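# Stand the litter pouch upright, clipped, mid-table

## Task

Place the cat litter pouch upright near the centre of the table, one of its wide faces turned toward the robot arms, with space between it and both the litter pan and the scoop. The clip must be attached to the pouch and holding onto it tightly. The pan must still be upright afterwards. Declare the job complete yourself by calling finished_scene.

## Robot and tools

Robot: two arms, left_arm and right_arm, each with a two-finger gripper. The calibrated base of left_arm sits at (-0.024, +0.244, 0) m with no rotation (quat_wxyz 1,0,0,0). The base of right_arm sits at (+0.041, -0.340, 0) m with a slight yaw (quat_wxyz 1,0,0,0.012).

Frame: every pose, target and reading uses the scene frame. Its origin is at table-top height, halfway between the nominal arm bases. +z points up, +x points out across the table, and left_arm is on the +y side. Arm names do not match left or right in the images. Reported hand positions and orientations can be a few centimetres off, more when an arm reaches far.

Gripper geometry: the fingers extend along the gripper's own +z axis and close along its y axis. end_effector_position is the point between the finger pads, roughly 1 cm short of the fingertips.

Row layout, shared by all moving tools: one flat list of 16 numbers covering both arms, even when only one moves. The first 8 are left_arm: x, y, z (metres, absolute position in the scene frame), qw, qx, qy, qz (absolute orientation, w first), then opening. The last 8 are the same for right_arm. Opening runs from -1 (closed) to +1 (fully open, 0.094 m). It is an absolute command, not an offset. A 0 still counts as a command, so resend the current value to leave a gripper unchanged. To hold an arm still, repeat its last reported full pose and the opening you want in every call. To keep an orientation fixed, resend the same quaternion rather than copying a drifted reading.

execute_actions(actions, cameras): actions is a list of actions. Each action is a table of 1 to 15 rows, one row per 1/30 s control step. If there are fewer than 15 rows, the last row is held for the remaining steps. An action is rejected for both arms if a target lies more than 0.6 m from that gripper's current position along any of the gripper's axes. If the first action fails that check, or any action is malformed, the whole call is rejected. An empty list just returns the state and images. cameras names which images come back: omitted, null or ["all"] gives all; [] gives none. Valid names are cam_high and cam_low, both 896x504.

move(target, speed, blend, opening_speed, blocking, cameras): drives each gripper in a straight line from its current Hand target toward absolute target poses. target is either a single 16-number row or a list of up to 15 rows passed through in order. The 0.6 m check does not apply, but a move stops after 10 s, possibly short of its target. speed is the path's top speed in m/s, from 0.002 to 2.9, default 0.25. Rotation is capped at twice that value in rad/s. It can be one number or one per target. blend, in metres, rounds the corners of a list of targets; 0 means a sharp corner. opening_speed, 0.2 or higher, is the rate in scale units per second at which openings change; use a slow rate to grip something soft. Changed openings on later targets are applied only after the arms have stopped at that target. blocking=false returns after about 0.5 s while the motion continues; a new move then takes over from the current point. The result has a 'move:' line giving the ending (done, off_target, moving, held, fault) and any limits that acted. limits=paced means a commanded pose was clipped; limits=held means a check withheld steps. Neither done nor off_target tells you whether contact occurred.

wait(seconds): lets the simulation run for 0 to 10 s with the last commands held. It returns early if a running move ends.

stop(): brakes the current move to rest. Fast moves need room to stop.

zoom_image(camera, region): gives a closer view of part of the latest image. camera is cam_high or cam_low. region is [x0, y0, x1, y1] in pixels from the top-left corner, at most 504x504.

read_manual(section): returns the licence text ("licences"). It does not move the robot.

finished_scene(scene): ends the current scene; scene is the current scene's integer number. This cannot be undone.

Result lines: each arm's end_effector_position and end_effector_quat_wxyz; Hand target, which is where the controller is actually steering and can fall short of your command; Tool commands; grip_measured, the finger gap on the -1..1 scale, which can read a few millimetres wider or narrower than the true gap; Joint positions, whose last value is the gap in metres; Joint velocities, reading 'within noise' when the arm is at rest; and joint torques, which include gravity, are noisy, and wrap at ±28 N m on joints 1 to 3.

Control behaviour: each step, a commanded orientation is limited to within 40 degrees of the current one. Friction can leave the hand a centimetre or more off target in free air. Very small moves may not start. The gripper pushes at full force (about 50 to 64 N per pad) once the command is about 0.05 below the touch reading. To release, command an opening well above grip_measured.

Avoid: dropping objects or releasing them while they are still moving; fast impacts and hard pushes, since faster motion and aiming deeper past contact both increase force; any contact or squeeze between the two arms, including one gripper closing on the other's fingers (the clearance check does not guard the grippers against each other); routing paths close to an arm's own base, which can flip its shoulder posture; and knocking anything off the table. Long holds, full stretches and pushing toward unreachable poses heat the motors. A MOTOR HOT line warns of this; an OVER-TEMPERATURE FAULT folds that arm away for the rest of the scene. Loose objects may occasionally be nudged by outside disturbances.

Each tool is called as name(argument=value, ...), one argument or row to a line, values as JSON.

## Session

execute_actions(
  actions=[],
)

zoom_image(
  camera="cam_high",
  region=[380, 170, 580, 320],
)

zoom_image(
  camera="cam_low",
  region=[420, 140, 680, 300],
)

Scene clock: 0.00 s.
left_arm: end_effector_position=(+0.1681, +0.5915, +0.1738) grip_measured=+1.000 end_effector_quat_wxyz=(-0.401, +0.723, -0.498, -0.263) | right_arm: end_effector_position=(+0.3793, -0.5114, +0.1383) grip_measured=+1.000 end_effector_quat_wxyz=(+0.661, +0.421, +0.621, -0.029)
Joint positions: left_arm=[0.805 1.402 0.912 -0.226 -0.605 -0.848 0.094] | right_arm=[-0.353 1.501 0.26 1.11 0.308 0.592 0.094]
Joint velocities: within noise
Joint torques (N m): no reading
Motor temperatures (°C): left_arm=[29 30 33 29 28 30 28] | right_arm=[27 32 31 28 26 27 28]
Heat: left arm: 33 °C; right arm: 32 °C.
Hand target: left_arm +0.1669, +0.5919, +0.1785; -0.403, +0.722, -0.495, -0.266 | right_arm +0.3797, -0.5119, +0.1393; +0.661, +0.419, +0.621, -0.032
Tool commands: left_gripper/opening=+1.0 right_gripper/opening=+1.0

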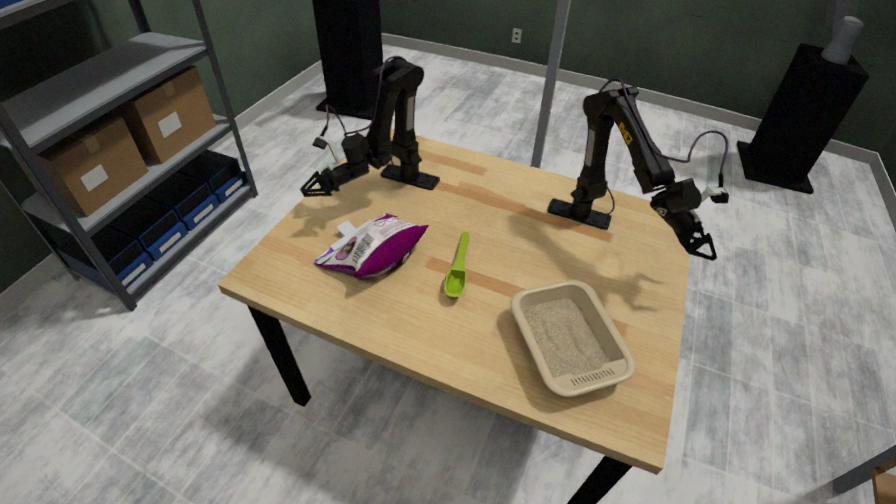

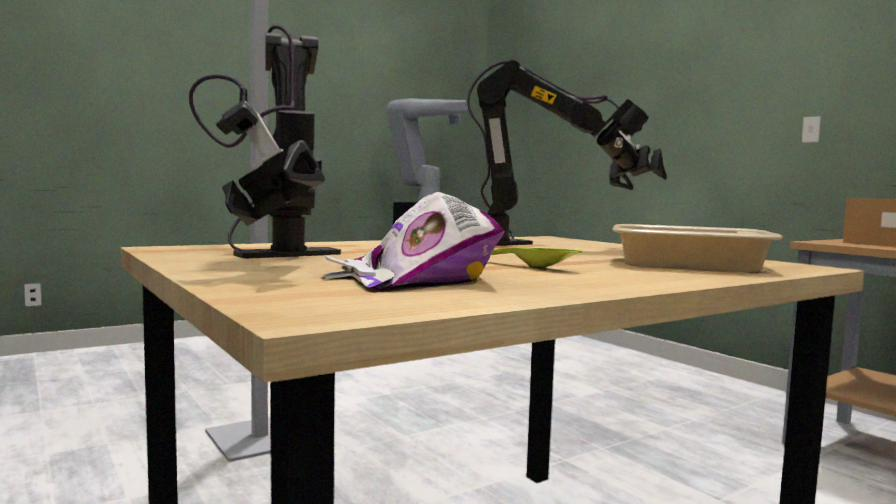

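Scaled by 2.520.

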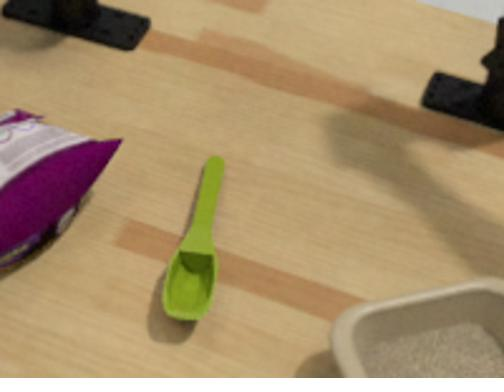

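Scaled by 1.938.

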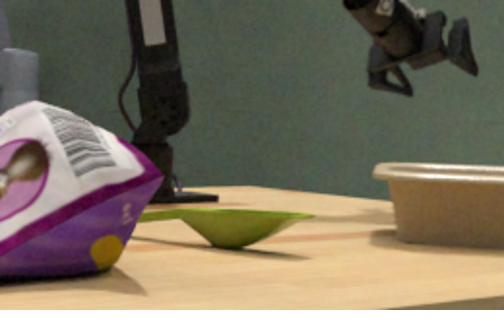

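zoom_image(
  camera="cam_high",
  region=[305, 205, 405, 285],
)

zoom_image(
  camera="cam_high",
  region=[350, 200, 450, 290],
)

zoom_image(
  camera="cam_low",
  region=[310, 180, 420, 300],
)

zoom_image(
  camera="cam_low",
  region=[400, 180, 520, 300],
)

zoom_image(
  camera="cam_high",
  region=[430, 225, 490, 305],
)

Scaled by 5.040.

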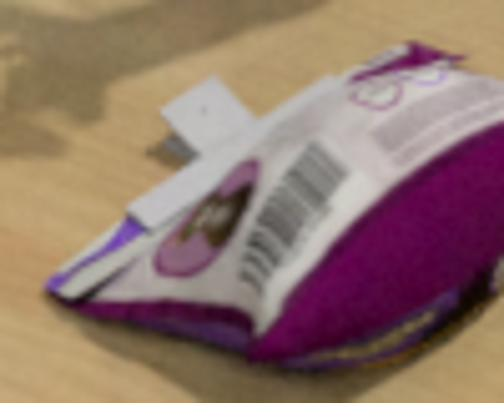

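Scaled by 5.040.

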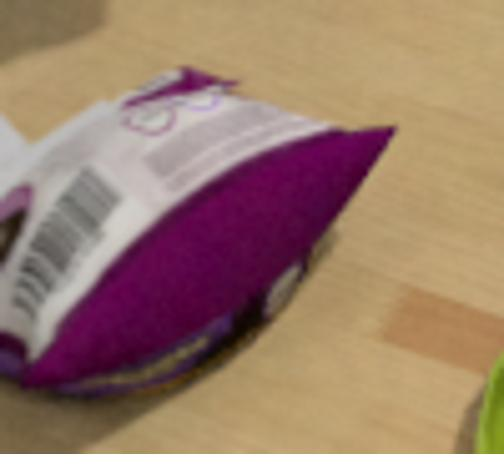

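Scaled by 4.200.

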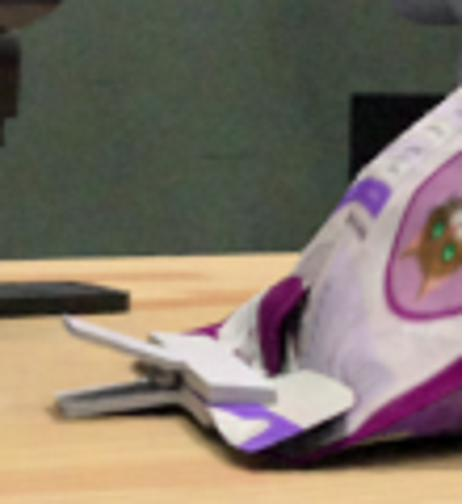

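Scaled by 4.200.

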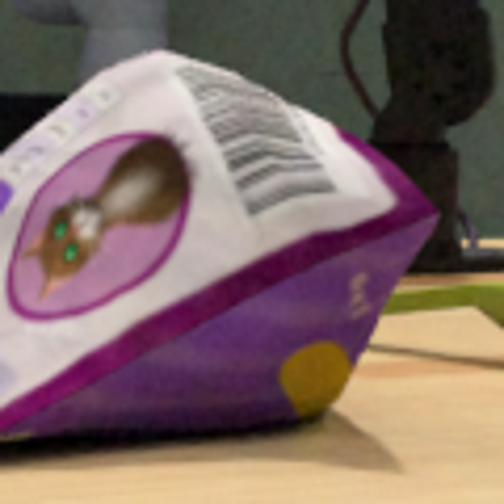

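Scaled by 6.300.

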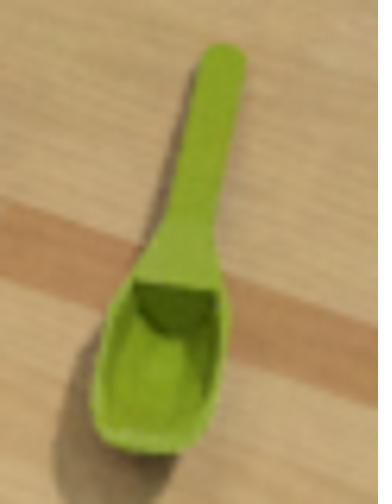

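move(
  target=[
    [0.27, 0.12, 0.15, 0, -0.122, 0.9925, 0, 0.3, 0.40, -0.50, 0.13, 0.0807, 0.1729, 0.8895, 0.4149, -0.234],
    [0.296, -0.039, 0.07, 0, -0.122, 0.9925, 0, 0.3, 0.428, -0.440, 0.055, 0.0807, 0.1729, 0.8895, 0.4149, -0.234],
  ],
  speed=[0.6, 0.4],
  blend=0.03,
)

zoom_image(
  camera="cam_high",
  region=[300, 200, 400, 290],
)

zoom_image(
  camera="cam_low",
  region=[290, 180, 420, 310],
)

zoom_image(
  camera="cam_high",
  region=[420, 200, 520, 300],
)

Scene clock: 5.37 s.
left_arm: end_effector_position=(+0.2920, -0.0391, +0.0688) grip_measured=+0.301 end_effector_quat_wxyz=(-0.003, -0.118, +0.993, -0.002) | right_arm: end_effector_position=(+0.4273, -0.4416, +0.0608) grip_measured=-0.232 end_effector_quat_wxyz=(+0.079, +0.171, +0.895, +0.405)
Joint positions: left_arm=[-0.73 2.189 1.883 -1.266 0.007 -0.966 0.061] | right_arm=[-0.618 2.238 1.676 -1.248 -0.826 -0.322 0.036]
Joint velocities: within noise
Joint torques (N m): left_arm=[0.27 -9.99 8.13 0.31 -0.09 -0.1] | right_arm=[-0.43 -10.06 3.93 -0.07 -0.77 -0.04]
Motor temperatures (°C): left_arm=[29 31 35 30 28 30 28] | right_arm=[27 33 32 29 26 27 28]
Heat: left arm: 35 °C; right arm: 33 °C.
Hand target: left_arm +0.2960, -0.0390, +0.0701; +0.000, -0.122, +0.993, +0.000 | right_arm +0.4279, -0.4400, +0.0550; +0.080, +0.173, +0.890, +0.415
Off the commanded pose: left_arm 0.004 m, 1 deg | right_arm 0.006 m, 1 deg.
move: done

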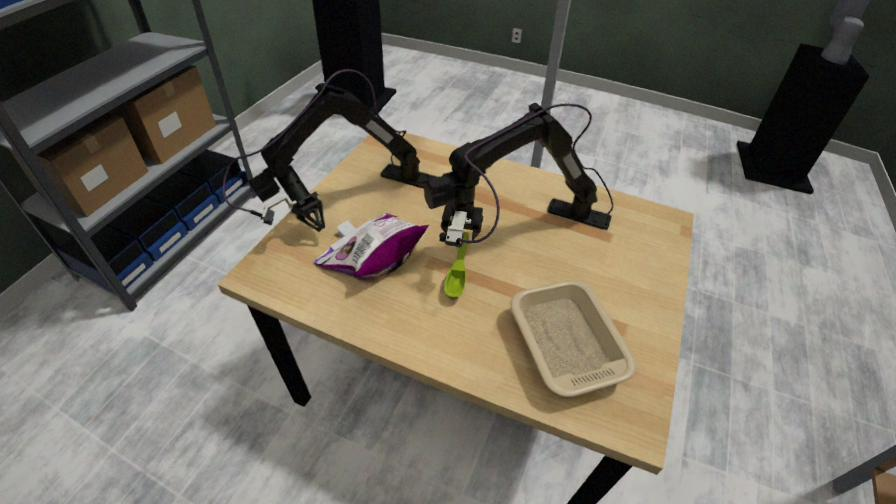

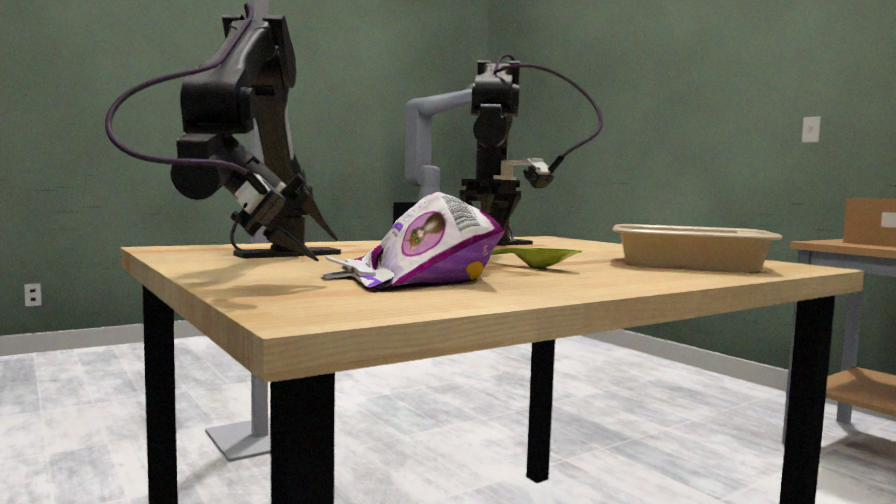

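Scaled by 5.040.

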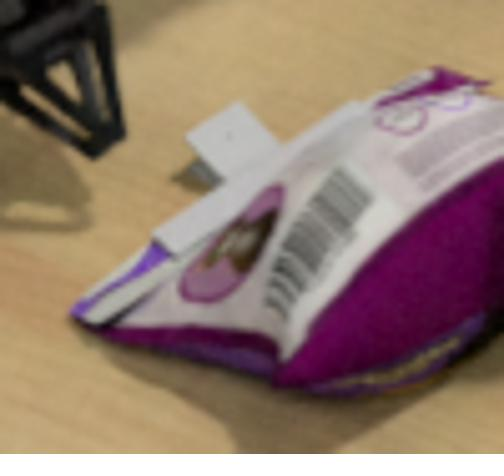

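Scaled by 3.877.

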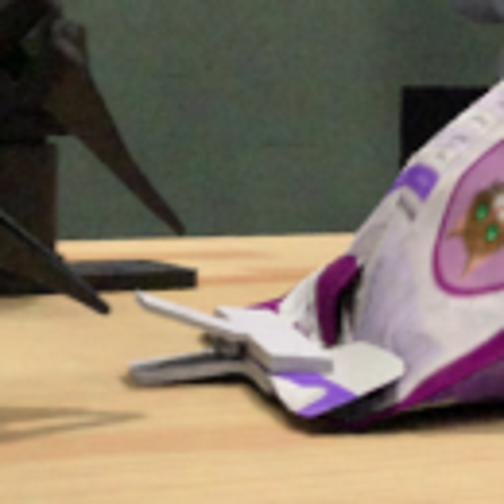

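Scaled by 5.040.

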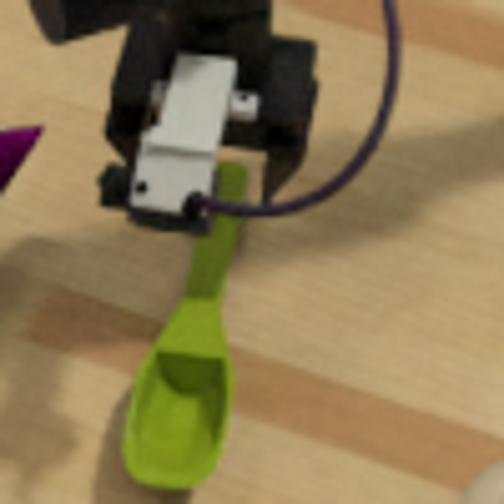

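move(
  target=[
    [0.298, -0.039, 0.020, 0, -0.122, 0.9925, 0, 0.3, 0.4357, -0.398, 0.024, 0.0807, 0.1729, 0.8895, 0.4149, -0.234],
    [0.298, -0.039, 0.020, 0, -0.122, 0.9925, 0, -0.9, 0.4357, -0.398, 0.024, 0.0807, 0.1729, 0.8895, 0.4149, -0.234],
  ],
  speed=0.15,
  opening_speed=1.2,
)

zoom_image(
  camera="cam_high",
  region=[300, 200, 380, 280],
)

zoom_image(
  camera="cam_low",
  region=[290, 180, 420, 310],
)

zoom_image(
  camera="cam_high",
  region=[420, 200, 520, 300],
)

Scene clock: 8.43 s.
left_arm: end_effector_position=(+0.2957, -0.0426, +0.0274) grip_measured=-0.575 end_effector_quat_wxyz=(+0.000, -0.118, +0.993, -0.007) | right_arm: end_effector_position=(+0.4342, -0.3949, +0.0280) grip_measured=-0.232 end_effector_quat_wxyz=(+0.066, +0.184, +0.880, +0.432)
Joint positions: left_arm=[-0.73 2.223 1.773 -1.11 0.008 -0.967 0.02] | right_arm=[-0.523 2.233 1.498 -1.014 -0.892 -0.173 0.036]
Joint velocities: within noise
Joint torques (N m): left_arm=[0.64 -9.94 5.67 0.54 -0.08 -0.06] | right_arm=[0.28 -11.52 3.32 0.32 -0.22 -0.04]
Motor temperatures (°C): left_arm=[29 32 35 30 28 30 28] | right_arm=[27 34 32 29 26 27 28]
Heat: left arm: 35 °C; right arm: 34 °C.
Hand target: left_arm +0.2978, -0.0389, +0.0200; +0.000, -0.122, +0.993, +0.000 | right_arm +0.4358, -0.3982, +0.0241; +0.080, +0.173, +0.889, +0.416
Off the commanded pose: left_arm 0.009 m, 1 deg | right_arm 0.005 m, 3 deg.
move: off_target (right_arm)

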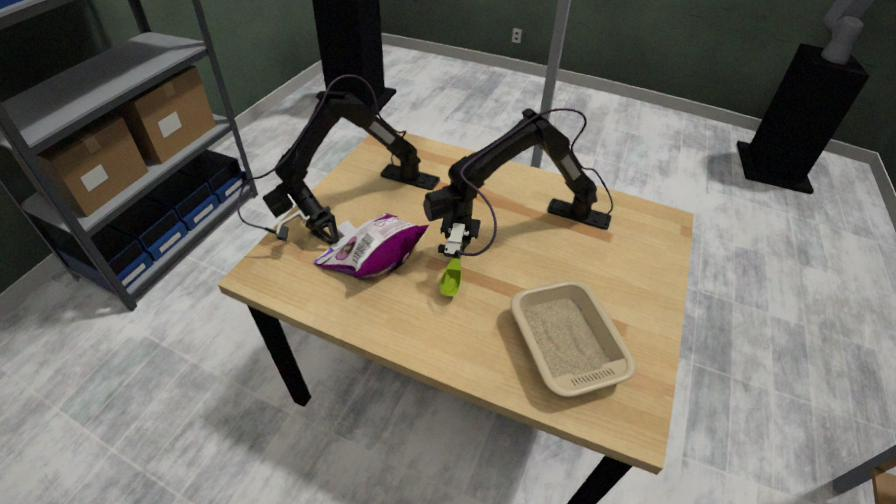

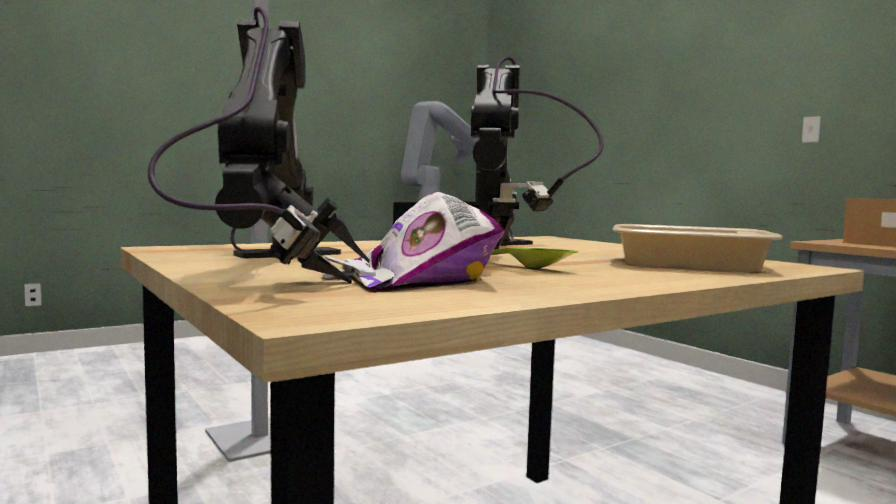

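Scaled by 6.300.

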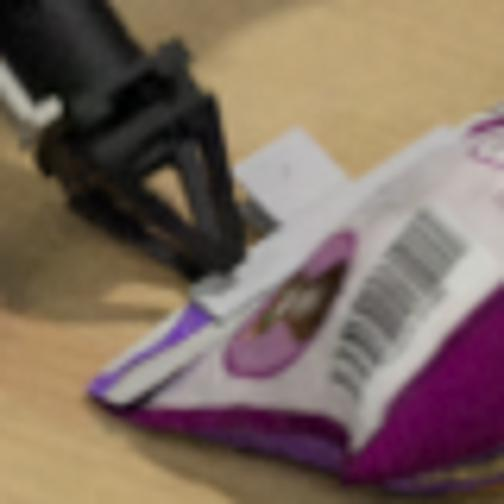

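Scaled by 3.877.

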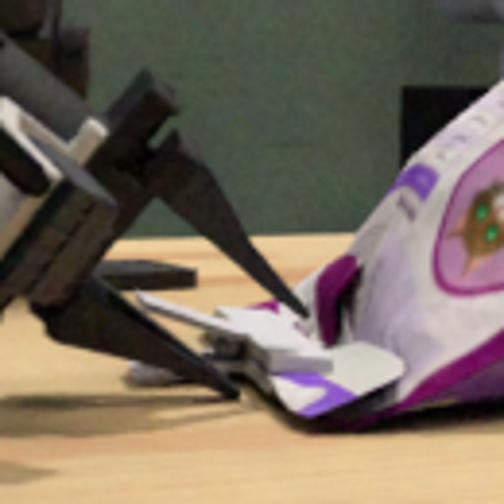

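Scaled by 5.040.

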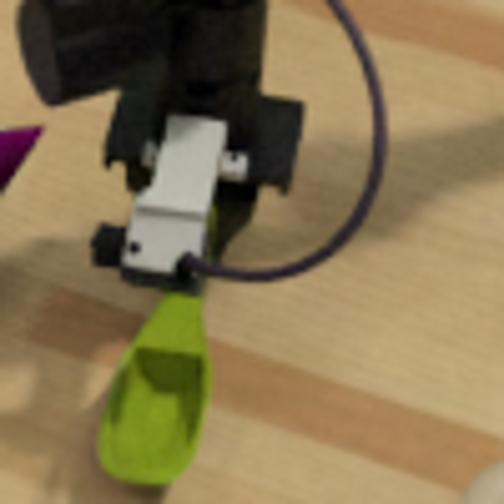

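move(
  target=[
    [0.298, -0.030, 0.10, 0, -0.122, 0.9925, 0, -0.9, 0.4375, -0.3795, 0.022, 0.0807, 0.1729, 0.8895, 0.4149, -0.234],
    [0.298, -0.030, 0.10, 0, -0.122, 0.9925, 0, -0.9, 0.4375, -0.3795, 0.022, 0.0807, 0.1729, 0.8895, 0.4149, -0.9],
  ],
  speed=0.12,
  opening_speed=0.6,
)

zoom_image(
  camera="cam_high",
  region=[300, 200, 380, 280],
)

zoom_image(
  camera="cam_low",
  region=[290, 180, 420, 310],
)

Scene clock: 11.57 s.
left_arm: end_effector_position=(+0.2922, -0.0303, +0.0819) grip_measured=-0.575 end_effector_quat_wxyz=(-0.017, -0.121, +0.992, +0.013) | right_arm: end_effector_position=(+0.4371, -0.3860, +0.0218) grip_measured=-0.654 end_effector_quat_wxyz=(+0.077, +0.183, +0.888, +0.415)
Joint positions: left_arm=[-0.714 2.209 1.966 -1.371 0.008 -0.957 0.02] | right_arm=[-0.491 2.195 1.43 -0.901 -0.867 -0.105 0.016]
Joint velocities: within noise
Joint torques (N m): left_arm=[0.38 -13.24 8.17 0.26 -0.07 -0.01] | right_arm=[1.26 -11.22 3.6 0.21 -0.63 0]
Motor temperatures (°C): left_arm=[29 35 36 30 28 30 28] | right_arm=[27 35 32 28 26 27 28]
Heat: left arm: 36 °C; right arm: 35 °C.
Hand target: left_arm +0.2976, -0.0298, +0.0997; +0.000, -0.122, +0.993, +0.000 | right_arm +0.4374, -0.3796, +0.0220; +0.080, +0.173, +0.890, +0.415
Off the commanded pose: left_arm 0.019 m, 2 deg | right_arm 0.007 m, 1 deg.
move: off_target (left_arm)

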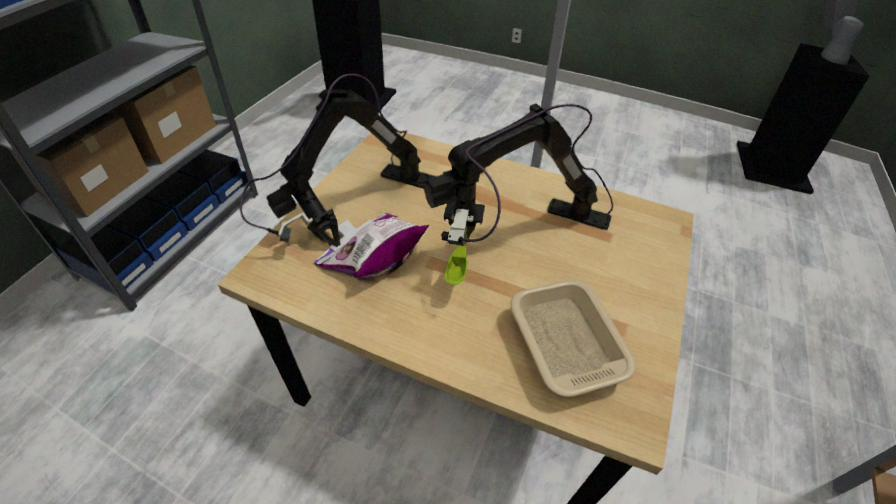

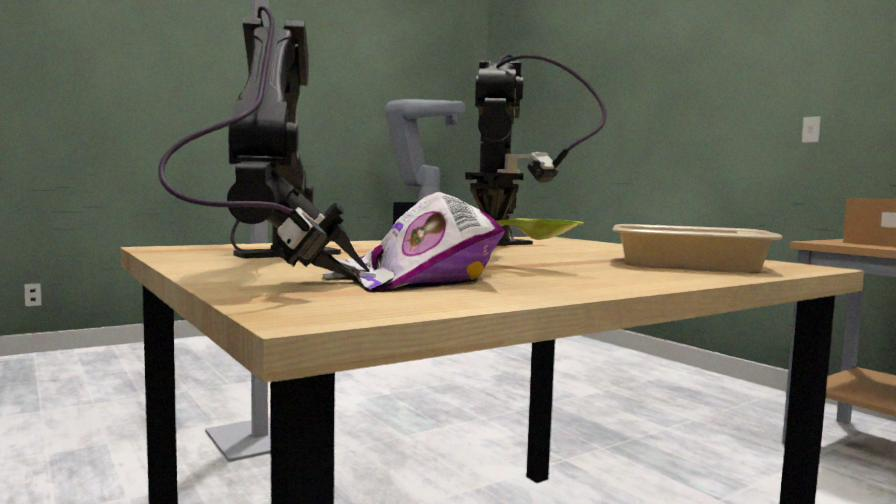

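Scaled by 6.300.

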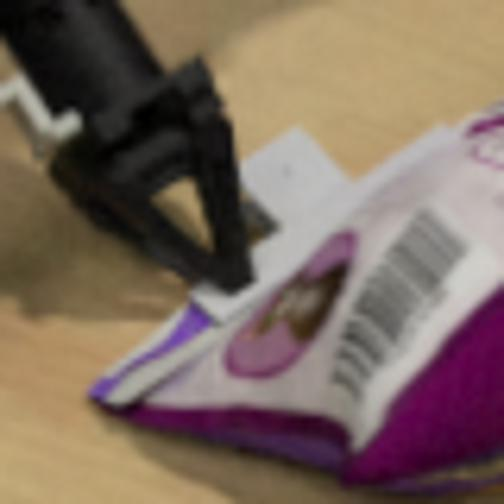

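Scaled by 3.877.

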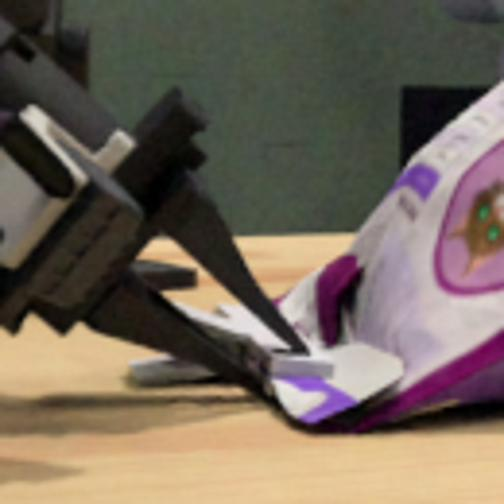

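move(
  target=[
    [0.26, 0.03, 0.15, 0, -0.1736, 0.9848, 0, -0.9, 0.445, -0.361, 0.085, 0.0807, 0.1729, 0.8895, 0.4149, -0.9],
    [0.20, 0.20, 0.15, 0, -0.3007, 0.9537, 0, -0.9, 0.457, -0.332, 0.14, 0.0494, 0.1843, 0.9481, 0.2540, -0.9],
    [0.18, 0.40, 0.13, 0, -0.3827, 0.9239, 0, -0.9, 0.462, -0.318, 0.21, 0.0166, 0.1901, 0.9779, 0.0855, -0.9],
  ],
  speed=0.17,
  blend=0.02,
)

zoom_image(
  camera="cam_high",
  region=[300, 180, 460, 300],
)

zoom_image(
  camera="cam_low",
  region=[330, 110, 550, 300],
)

Scene clock: 15.63 s.
left_arm: end_effector_position=(+0.1710, +0.3928, +0.1252) grip_measured=-0.575 end_effector_quat_wxyz=(-0.018, -0.385, +0.923, -0.005) | right_arm: end_effector_position=(+0.4591, -0.3091, +0.1855) grip_measured=-0.712 end_effector_quat_wxyz=(+0.034, +0.196, +0.974, +0.112)
Joint positions: left_arm=[0.647 1.505 1.231 -1.334 0 -0.142 0.02] | right_arm=[-0.041 2.096 2.186 -1.551 -0.208 0.392 0.014]
Joint velocities: within noise
Joint torques (N m): left_arm=[0.18 -4.34 8.47 0.55 -0.02 0.11] | right_arm=[-0.59 -12.93 9.48 0.25 0.23 -0.02]
Motor temperatures (°C): left_arm=[29 35 36 30 28 30 29] | right_arm=[27 38 33 28 26 27 28]
Heat: left arm: 36 °C; right arm: 38 °C.
Hand target: left_arm +0.1797, +0.3999, +0.1302; +0.000, -0.383, +0.924, +0.000 | right_arm +0.4610, -0.3177, +0.2093; +0.071, +0.196, +0.973, +0.099
Off the commanded pose: left_arm 0.013 m, 2 deg | right_arm 0.026 m, 4 deg.
joint sent to its limit (right arm) — joint 4 (wrist pitch), lower limit. The joint targets are off in orientation, not in position.
move: off_target (left_arm, right_arm)

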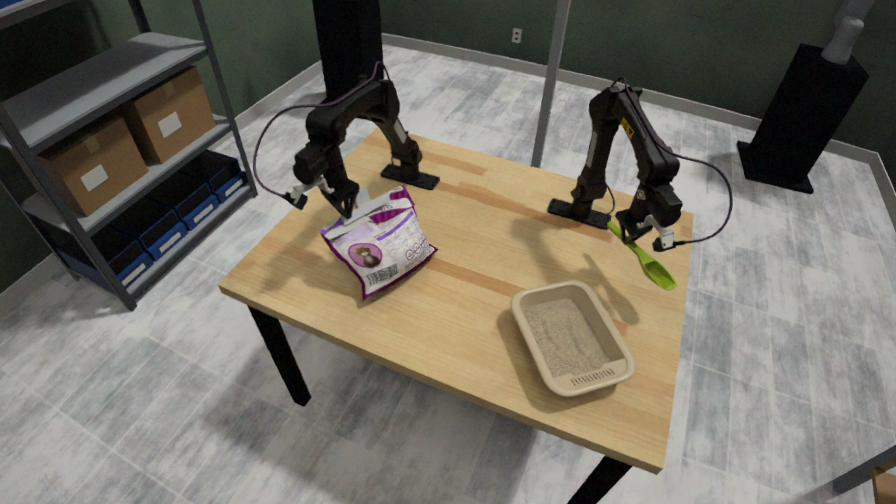

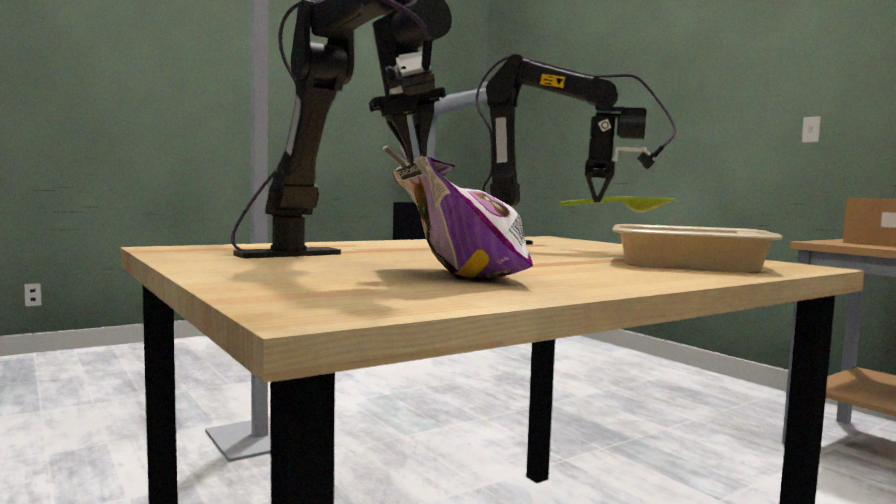

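Scaled by 3.150.

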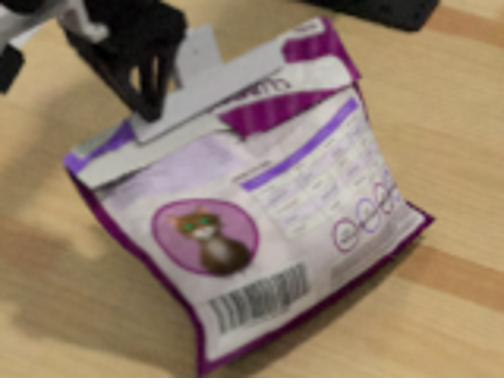

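Scaled by 2.291.

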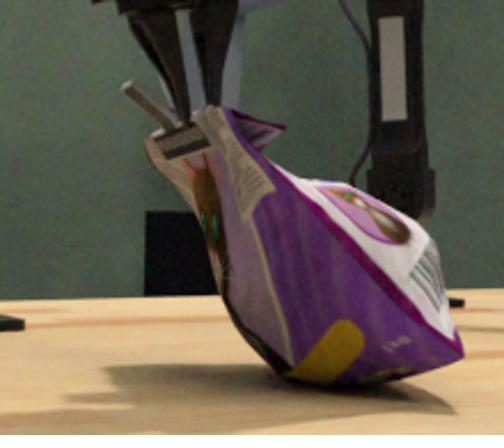

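move(
  target=[
    [0.18, 0.40, 0.022, 0, -0.3827, 0.9239, 0, -0.9, 0.44, -0.23, 0.285, -0.0019, -0.0436, 0.998, 0.0437, -0.9],
    [0.18, 0.40, 0.022, 0, -0.3827, 0.9239, 0, 0.2, 0.44, -0.23, 0.285, -0.0019, -0.0436, 0.998, 0.0437, -0.9],
  ],
  speed=0.14,
  opening_speed=1.5,
)

zoom_image(
  camera="cam_high",
  region=[320, 150, 480, 300],
)

zoom_image(
  camera="cam_low",
  region=[350, 80, 600, 300],
)

Scene clock: 19.67 s.
left_arm: end_effector_position=(+0.1803, +0.3998, +0.0265) grip_measured=+0.199 end_effector_quat_wxyz=(+0.002, -0.384, +0.923, +0.000) | right_arm: end_effector_position=(+0.4417, -0.2289, +0.2369) grip_measured=-0.723 end_effector_quat_wxyz=(+0.112, -0.010, +0.990, +0.081)
Joint positions: left_arm=[0.647 1.602 0.921 -0.887 0 -0.141 0.056] | right_arm=[0.195 2.001 2.246 -1.561 -0.112 0.212 0.013]
Joint velocities: within noise
Joint torques (N m): left_arm=[0.06 -4.67 4.96 0.56 -0.01 0.06] | right_arm=[0.25 -15.56 10.36 0.65 -0.02 -0.42]
Motor temperatures (°C): left_arm=[29 34 36 30 28 30 29] | right_arm=[27 41 34 28 26 27 28]
Heat: left arm: 36 °C; right arm: 41 °C.
Hand target: left_arm +0.1799, +0.4000, +0.0221; +0.000, -0.383, +0.924, +0.000 | right_arm +0.4373, -0.2305, +0.2828; +0.178, -0.031, +0.980, +0.087
Off the commanded pose: left_arm 0.005 m, 0 deg | right_arm 0.048 m, 14 deg.
joint read past its limit (right arm) — joint 4 (wrist pitch), lower limit.
joint sent to its limit (right arm) — joint 4 (wrist pitch), lower limit. The joint targets are off in orientation, not in position.
move: off_target (right_arm)

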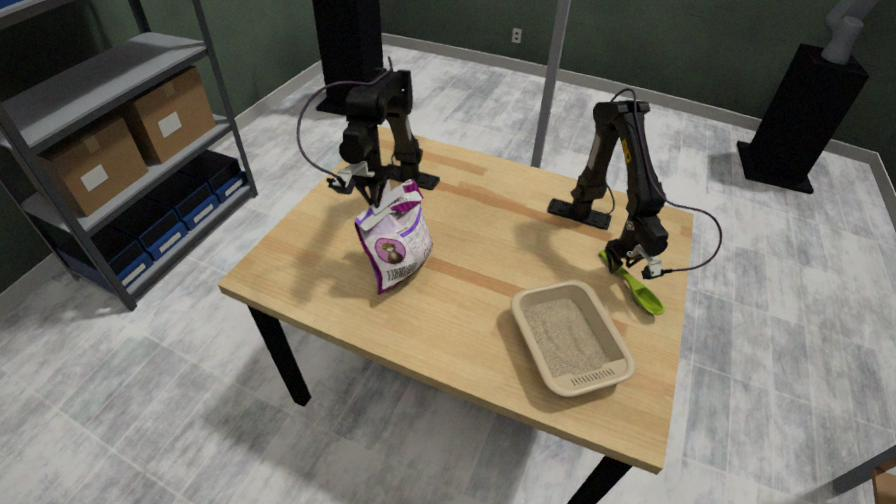

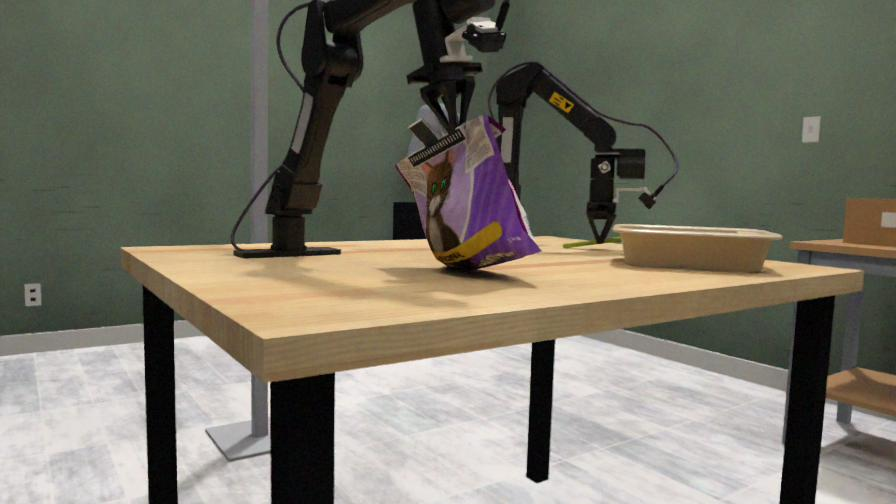

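Scaled by 3.150.

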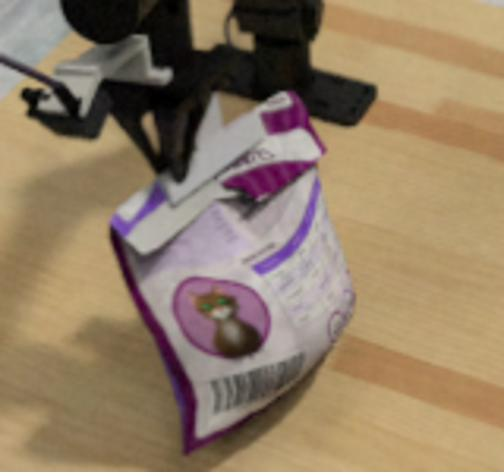

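Scaled by 2.016.

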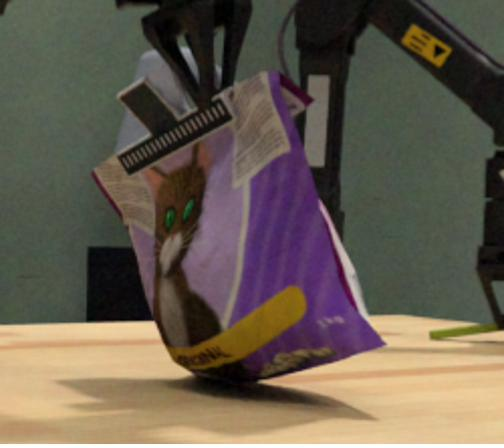

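move(
  target=[
    [0.17, 0.40, 0.10, 0, -0.3827, 0.9239, 0, 0.2, 0.375, -0.07, 0.295, 0, -0.3827, 0.9239, 0, -0.9],
    [0.12, 0.44, 0.16, 0, -0.3827, 0.9239, 0, 0.2, 0.285, 0.075, 0.292, 0.0309, -0.7064, 0.7064, -0.0309, -0.9],
  ],
  speed=0.25,
  blend=0.04,
)

zoom_image(
  camera="cam_high",
  region=[420, 150, 580, 300],
)

zoom_image(
  camera="cam_low",
  region=[420, 80, 640, 300],
)

Scene clock: 23.70 s.
left_arm: end_effector_position=(+0.1194, +0.4374, +0.1500) grip_measured=+0.199 end_effector_quat_wxyz=(-0.014, -0.383, +0.924, -0.008) | right_arm: end_effector_position=(+0.2801, +0.0675, +0.2558) grip_measured=-0.724 end_effector_quat_wxyz=(-0.199, +0.697, -0.689, -0.018)
Joint positions: left_arm=[0.929 1.484 1.31 -1.428 0 0.142 0.056] | right_arm=[1.04 2.205 2.619 -1.589 0.07 -0.533 0.013]
Joint velocities: within noise
Joint torques (N m): left_arm=[0.16 -5.86 8.12 0.31 -0.03 0.07] | right_arm=[0.23 -12.56 11.07 1.11 0.14 -0.09]
Motor temperatures (°C): left_arm=[29 34 36 30 28 30 29] | right_arm=[27 42 35 29 26 27 29]
Heat: left arm: 36 °C; right arm: 42 °C.
Hand target: left_arm +0.1200, +0.4399, +0.1598; +0.000, -0.383, +0.924, +0.000 | right_arm +0.2838, +0.0731, +0.2910; -0.257, +0.688, -0.678, -0.028
Off the commanded pose: left_arm 0.010 m, 2 deg | right_arm 0.037 m, 20 deg.
joint read past its limit (right arm) — joint 4 (wrist pitch), lower limit.
joint sent to its limit (right arm) — joint 4 (wrist pitch), lower limit. The joint targets are off in orientation, not in position.
move: off_target (right_arm)

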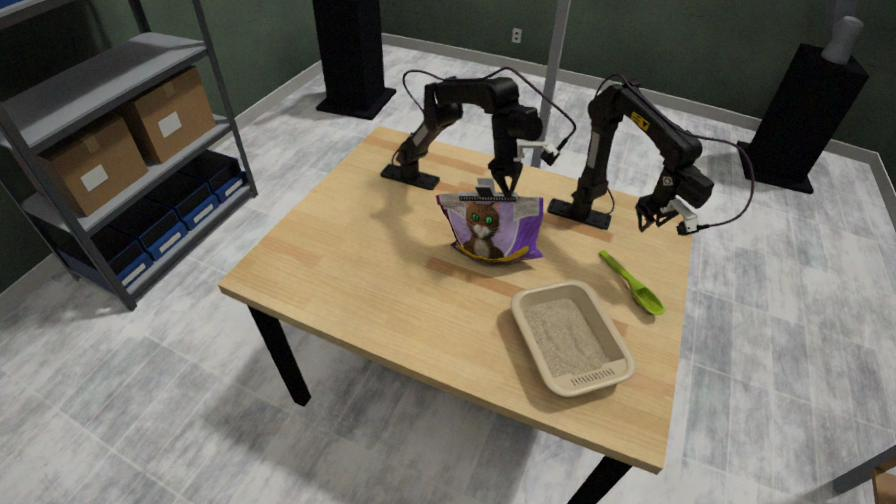

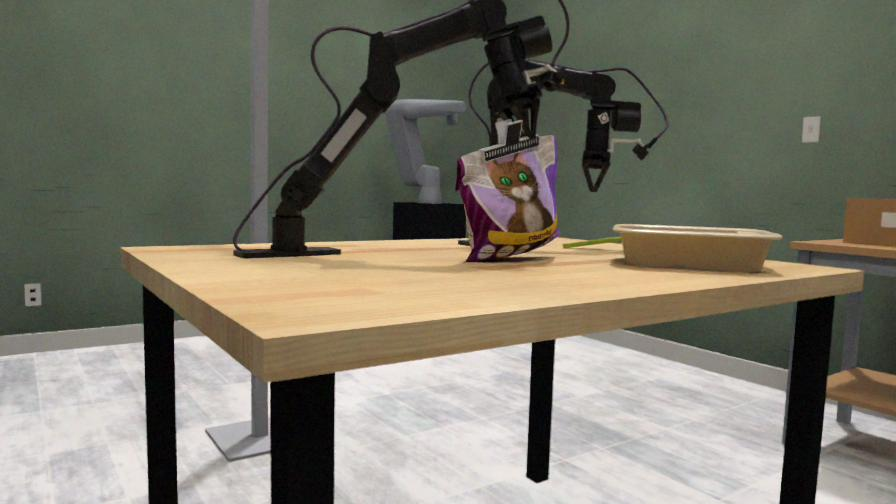

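Scaled by 3.150.

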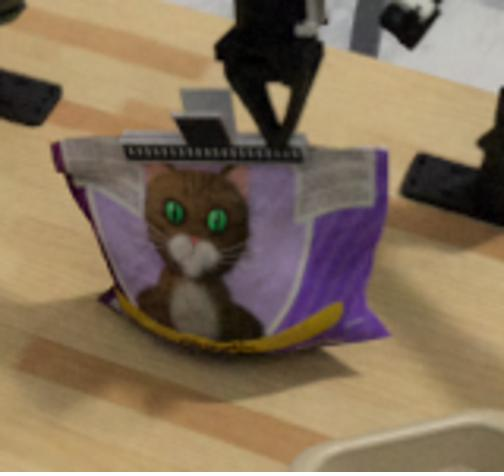

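Scaled by 2.291.

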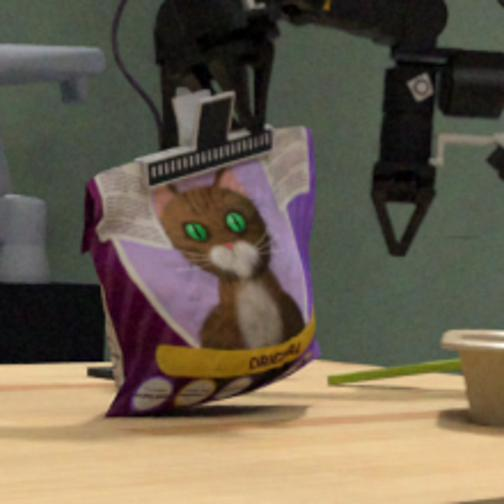

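move(
  target=[
    [0.12, 0.44, 0.16, 0, -0.3827, 0.9239, 0, 0.2, 0.280, 0.052, 0.235, 0.0115, -0.6625, 0.7488, -0.0130, -0.9],
    [0.12, 0.44, 0.16, 0, -0.3827, 0.9239, 0, 0.2, 0.278, 0.052, 0.212, 0.0115, -0.6625, 0.7488, -0.0130, -0.9],
  ],
  speed=0.09,
)

zoom_image(
  camera="cam_high",
  region=[420, 150, 580, 300],
)

zoom_image(
  camera="cam_low",
  region=[420, 80, 640, 300],
)

Scene clock: 27.63 s.
left_arm: end_effector_position=(+0.1192, +0.4371, +0.1500) grip_measured=+0.199 end_effector_quat_wxyz=(-0.014, -0.383, +0.924, -0.008) | right_arm: end_effector_position=(+0.2811, +0.0772, +0.2185) grip_measured=-0.724 end_effector_quat_wxyz=(+0.167, -0.667, +0.725, +0.042)
Joint positions: left_arm=[0.929 1.484 1.31 -1.43 0 0.143 0.056] | right_arm=[1.03 2.201 2.458 -1.483 0.022 -0.436 0.013]
Joint velocities: within noise
Joint torques (N m): left_arm=[0.27 -5.83 8.24 0.27 -0.03 0.05] | right_arm=[-1.52 -12.05 3.88 0.05 0.08 0.18]
Motor temperatures (°C): left_arm=[29 33 37 30 28 30 29] | right_arm=[27 43 35 29 26 27 29]
Heat: left arm: 37 °C; right arm: 43 °C.
Hand target: left_arm +0.1199, +0.4398, +0.1599; +0.000, -0.383, +0.924, +0.000 | right_arm +0.2779, +0.0529, +0.2125; -0.128, +0.658, -0.741, -0.024
Off the commanded pose: left_arm 0.010 m, 2 deg | right_arm 0.026 m, 19 deg.
joint sent to its limit (right arm) — joint 4 (wrist pitch), lower limit. The joint targets are off in orientation, not in position.
move: off_target (right_arm)

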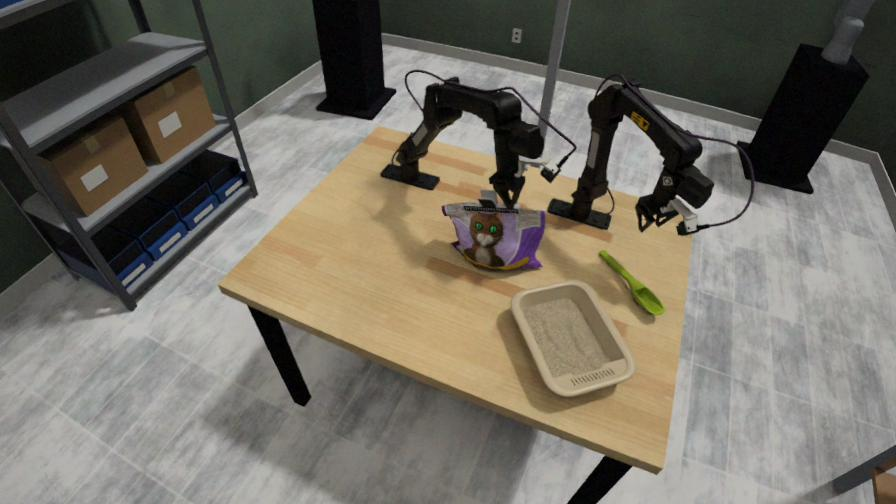

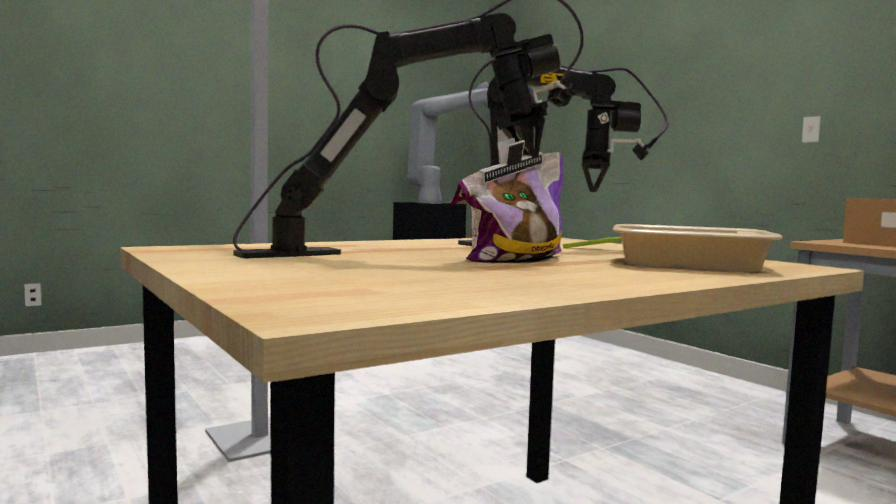

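Scaled by 3.150.

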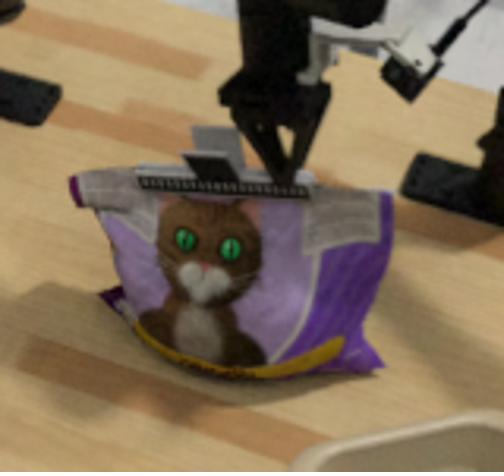

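Scaled by 2.291.

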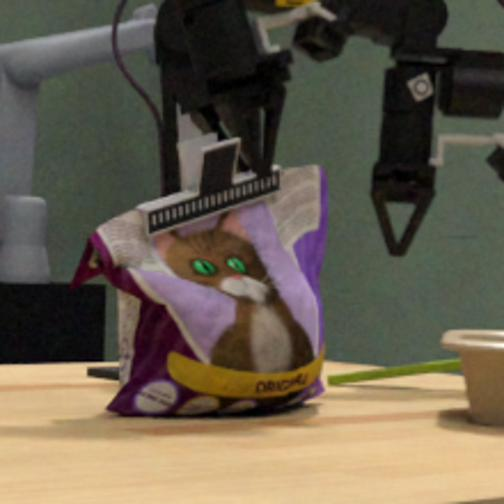

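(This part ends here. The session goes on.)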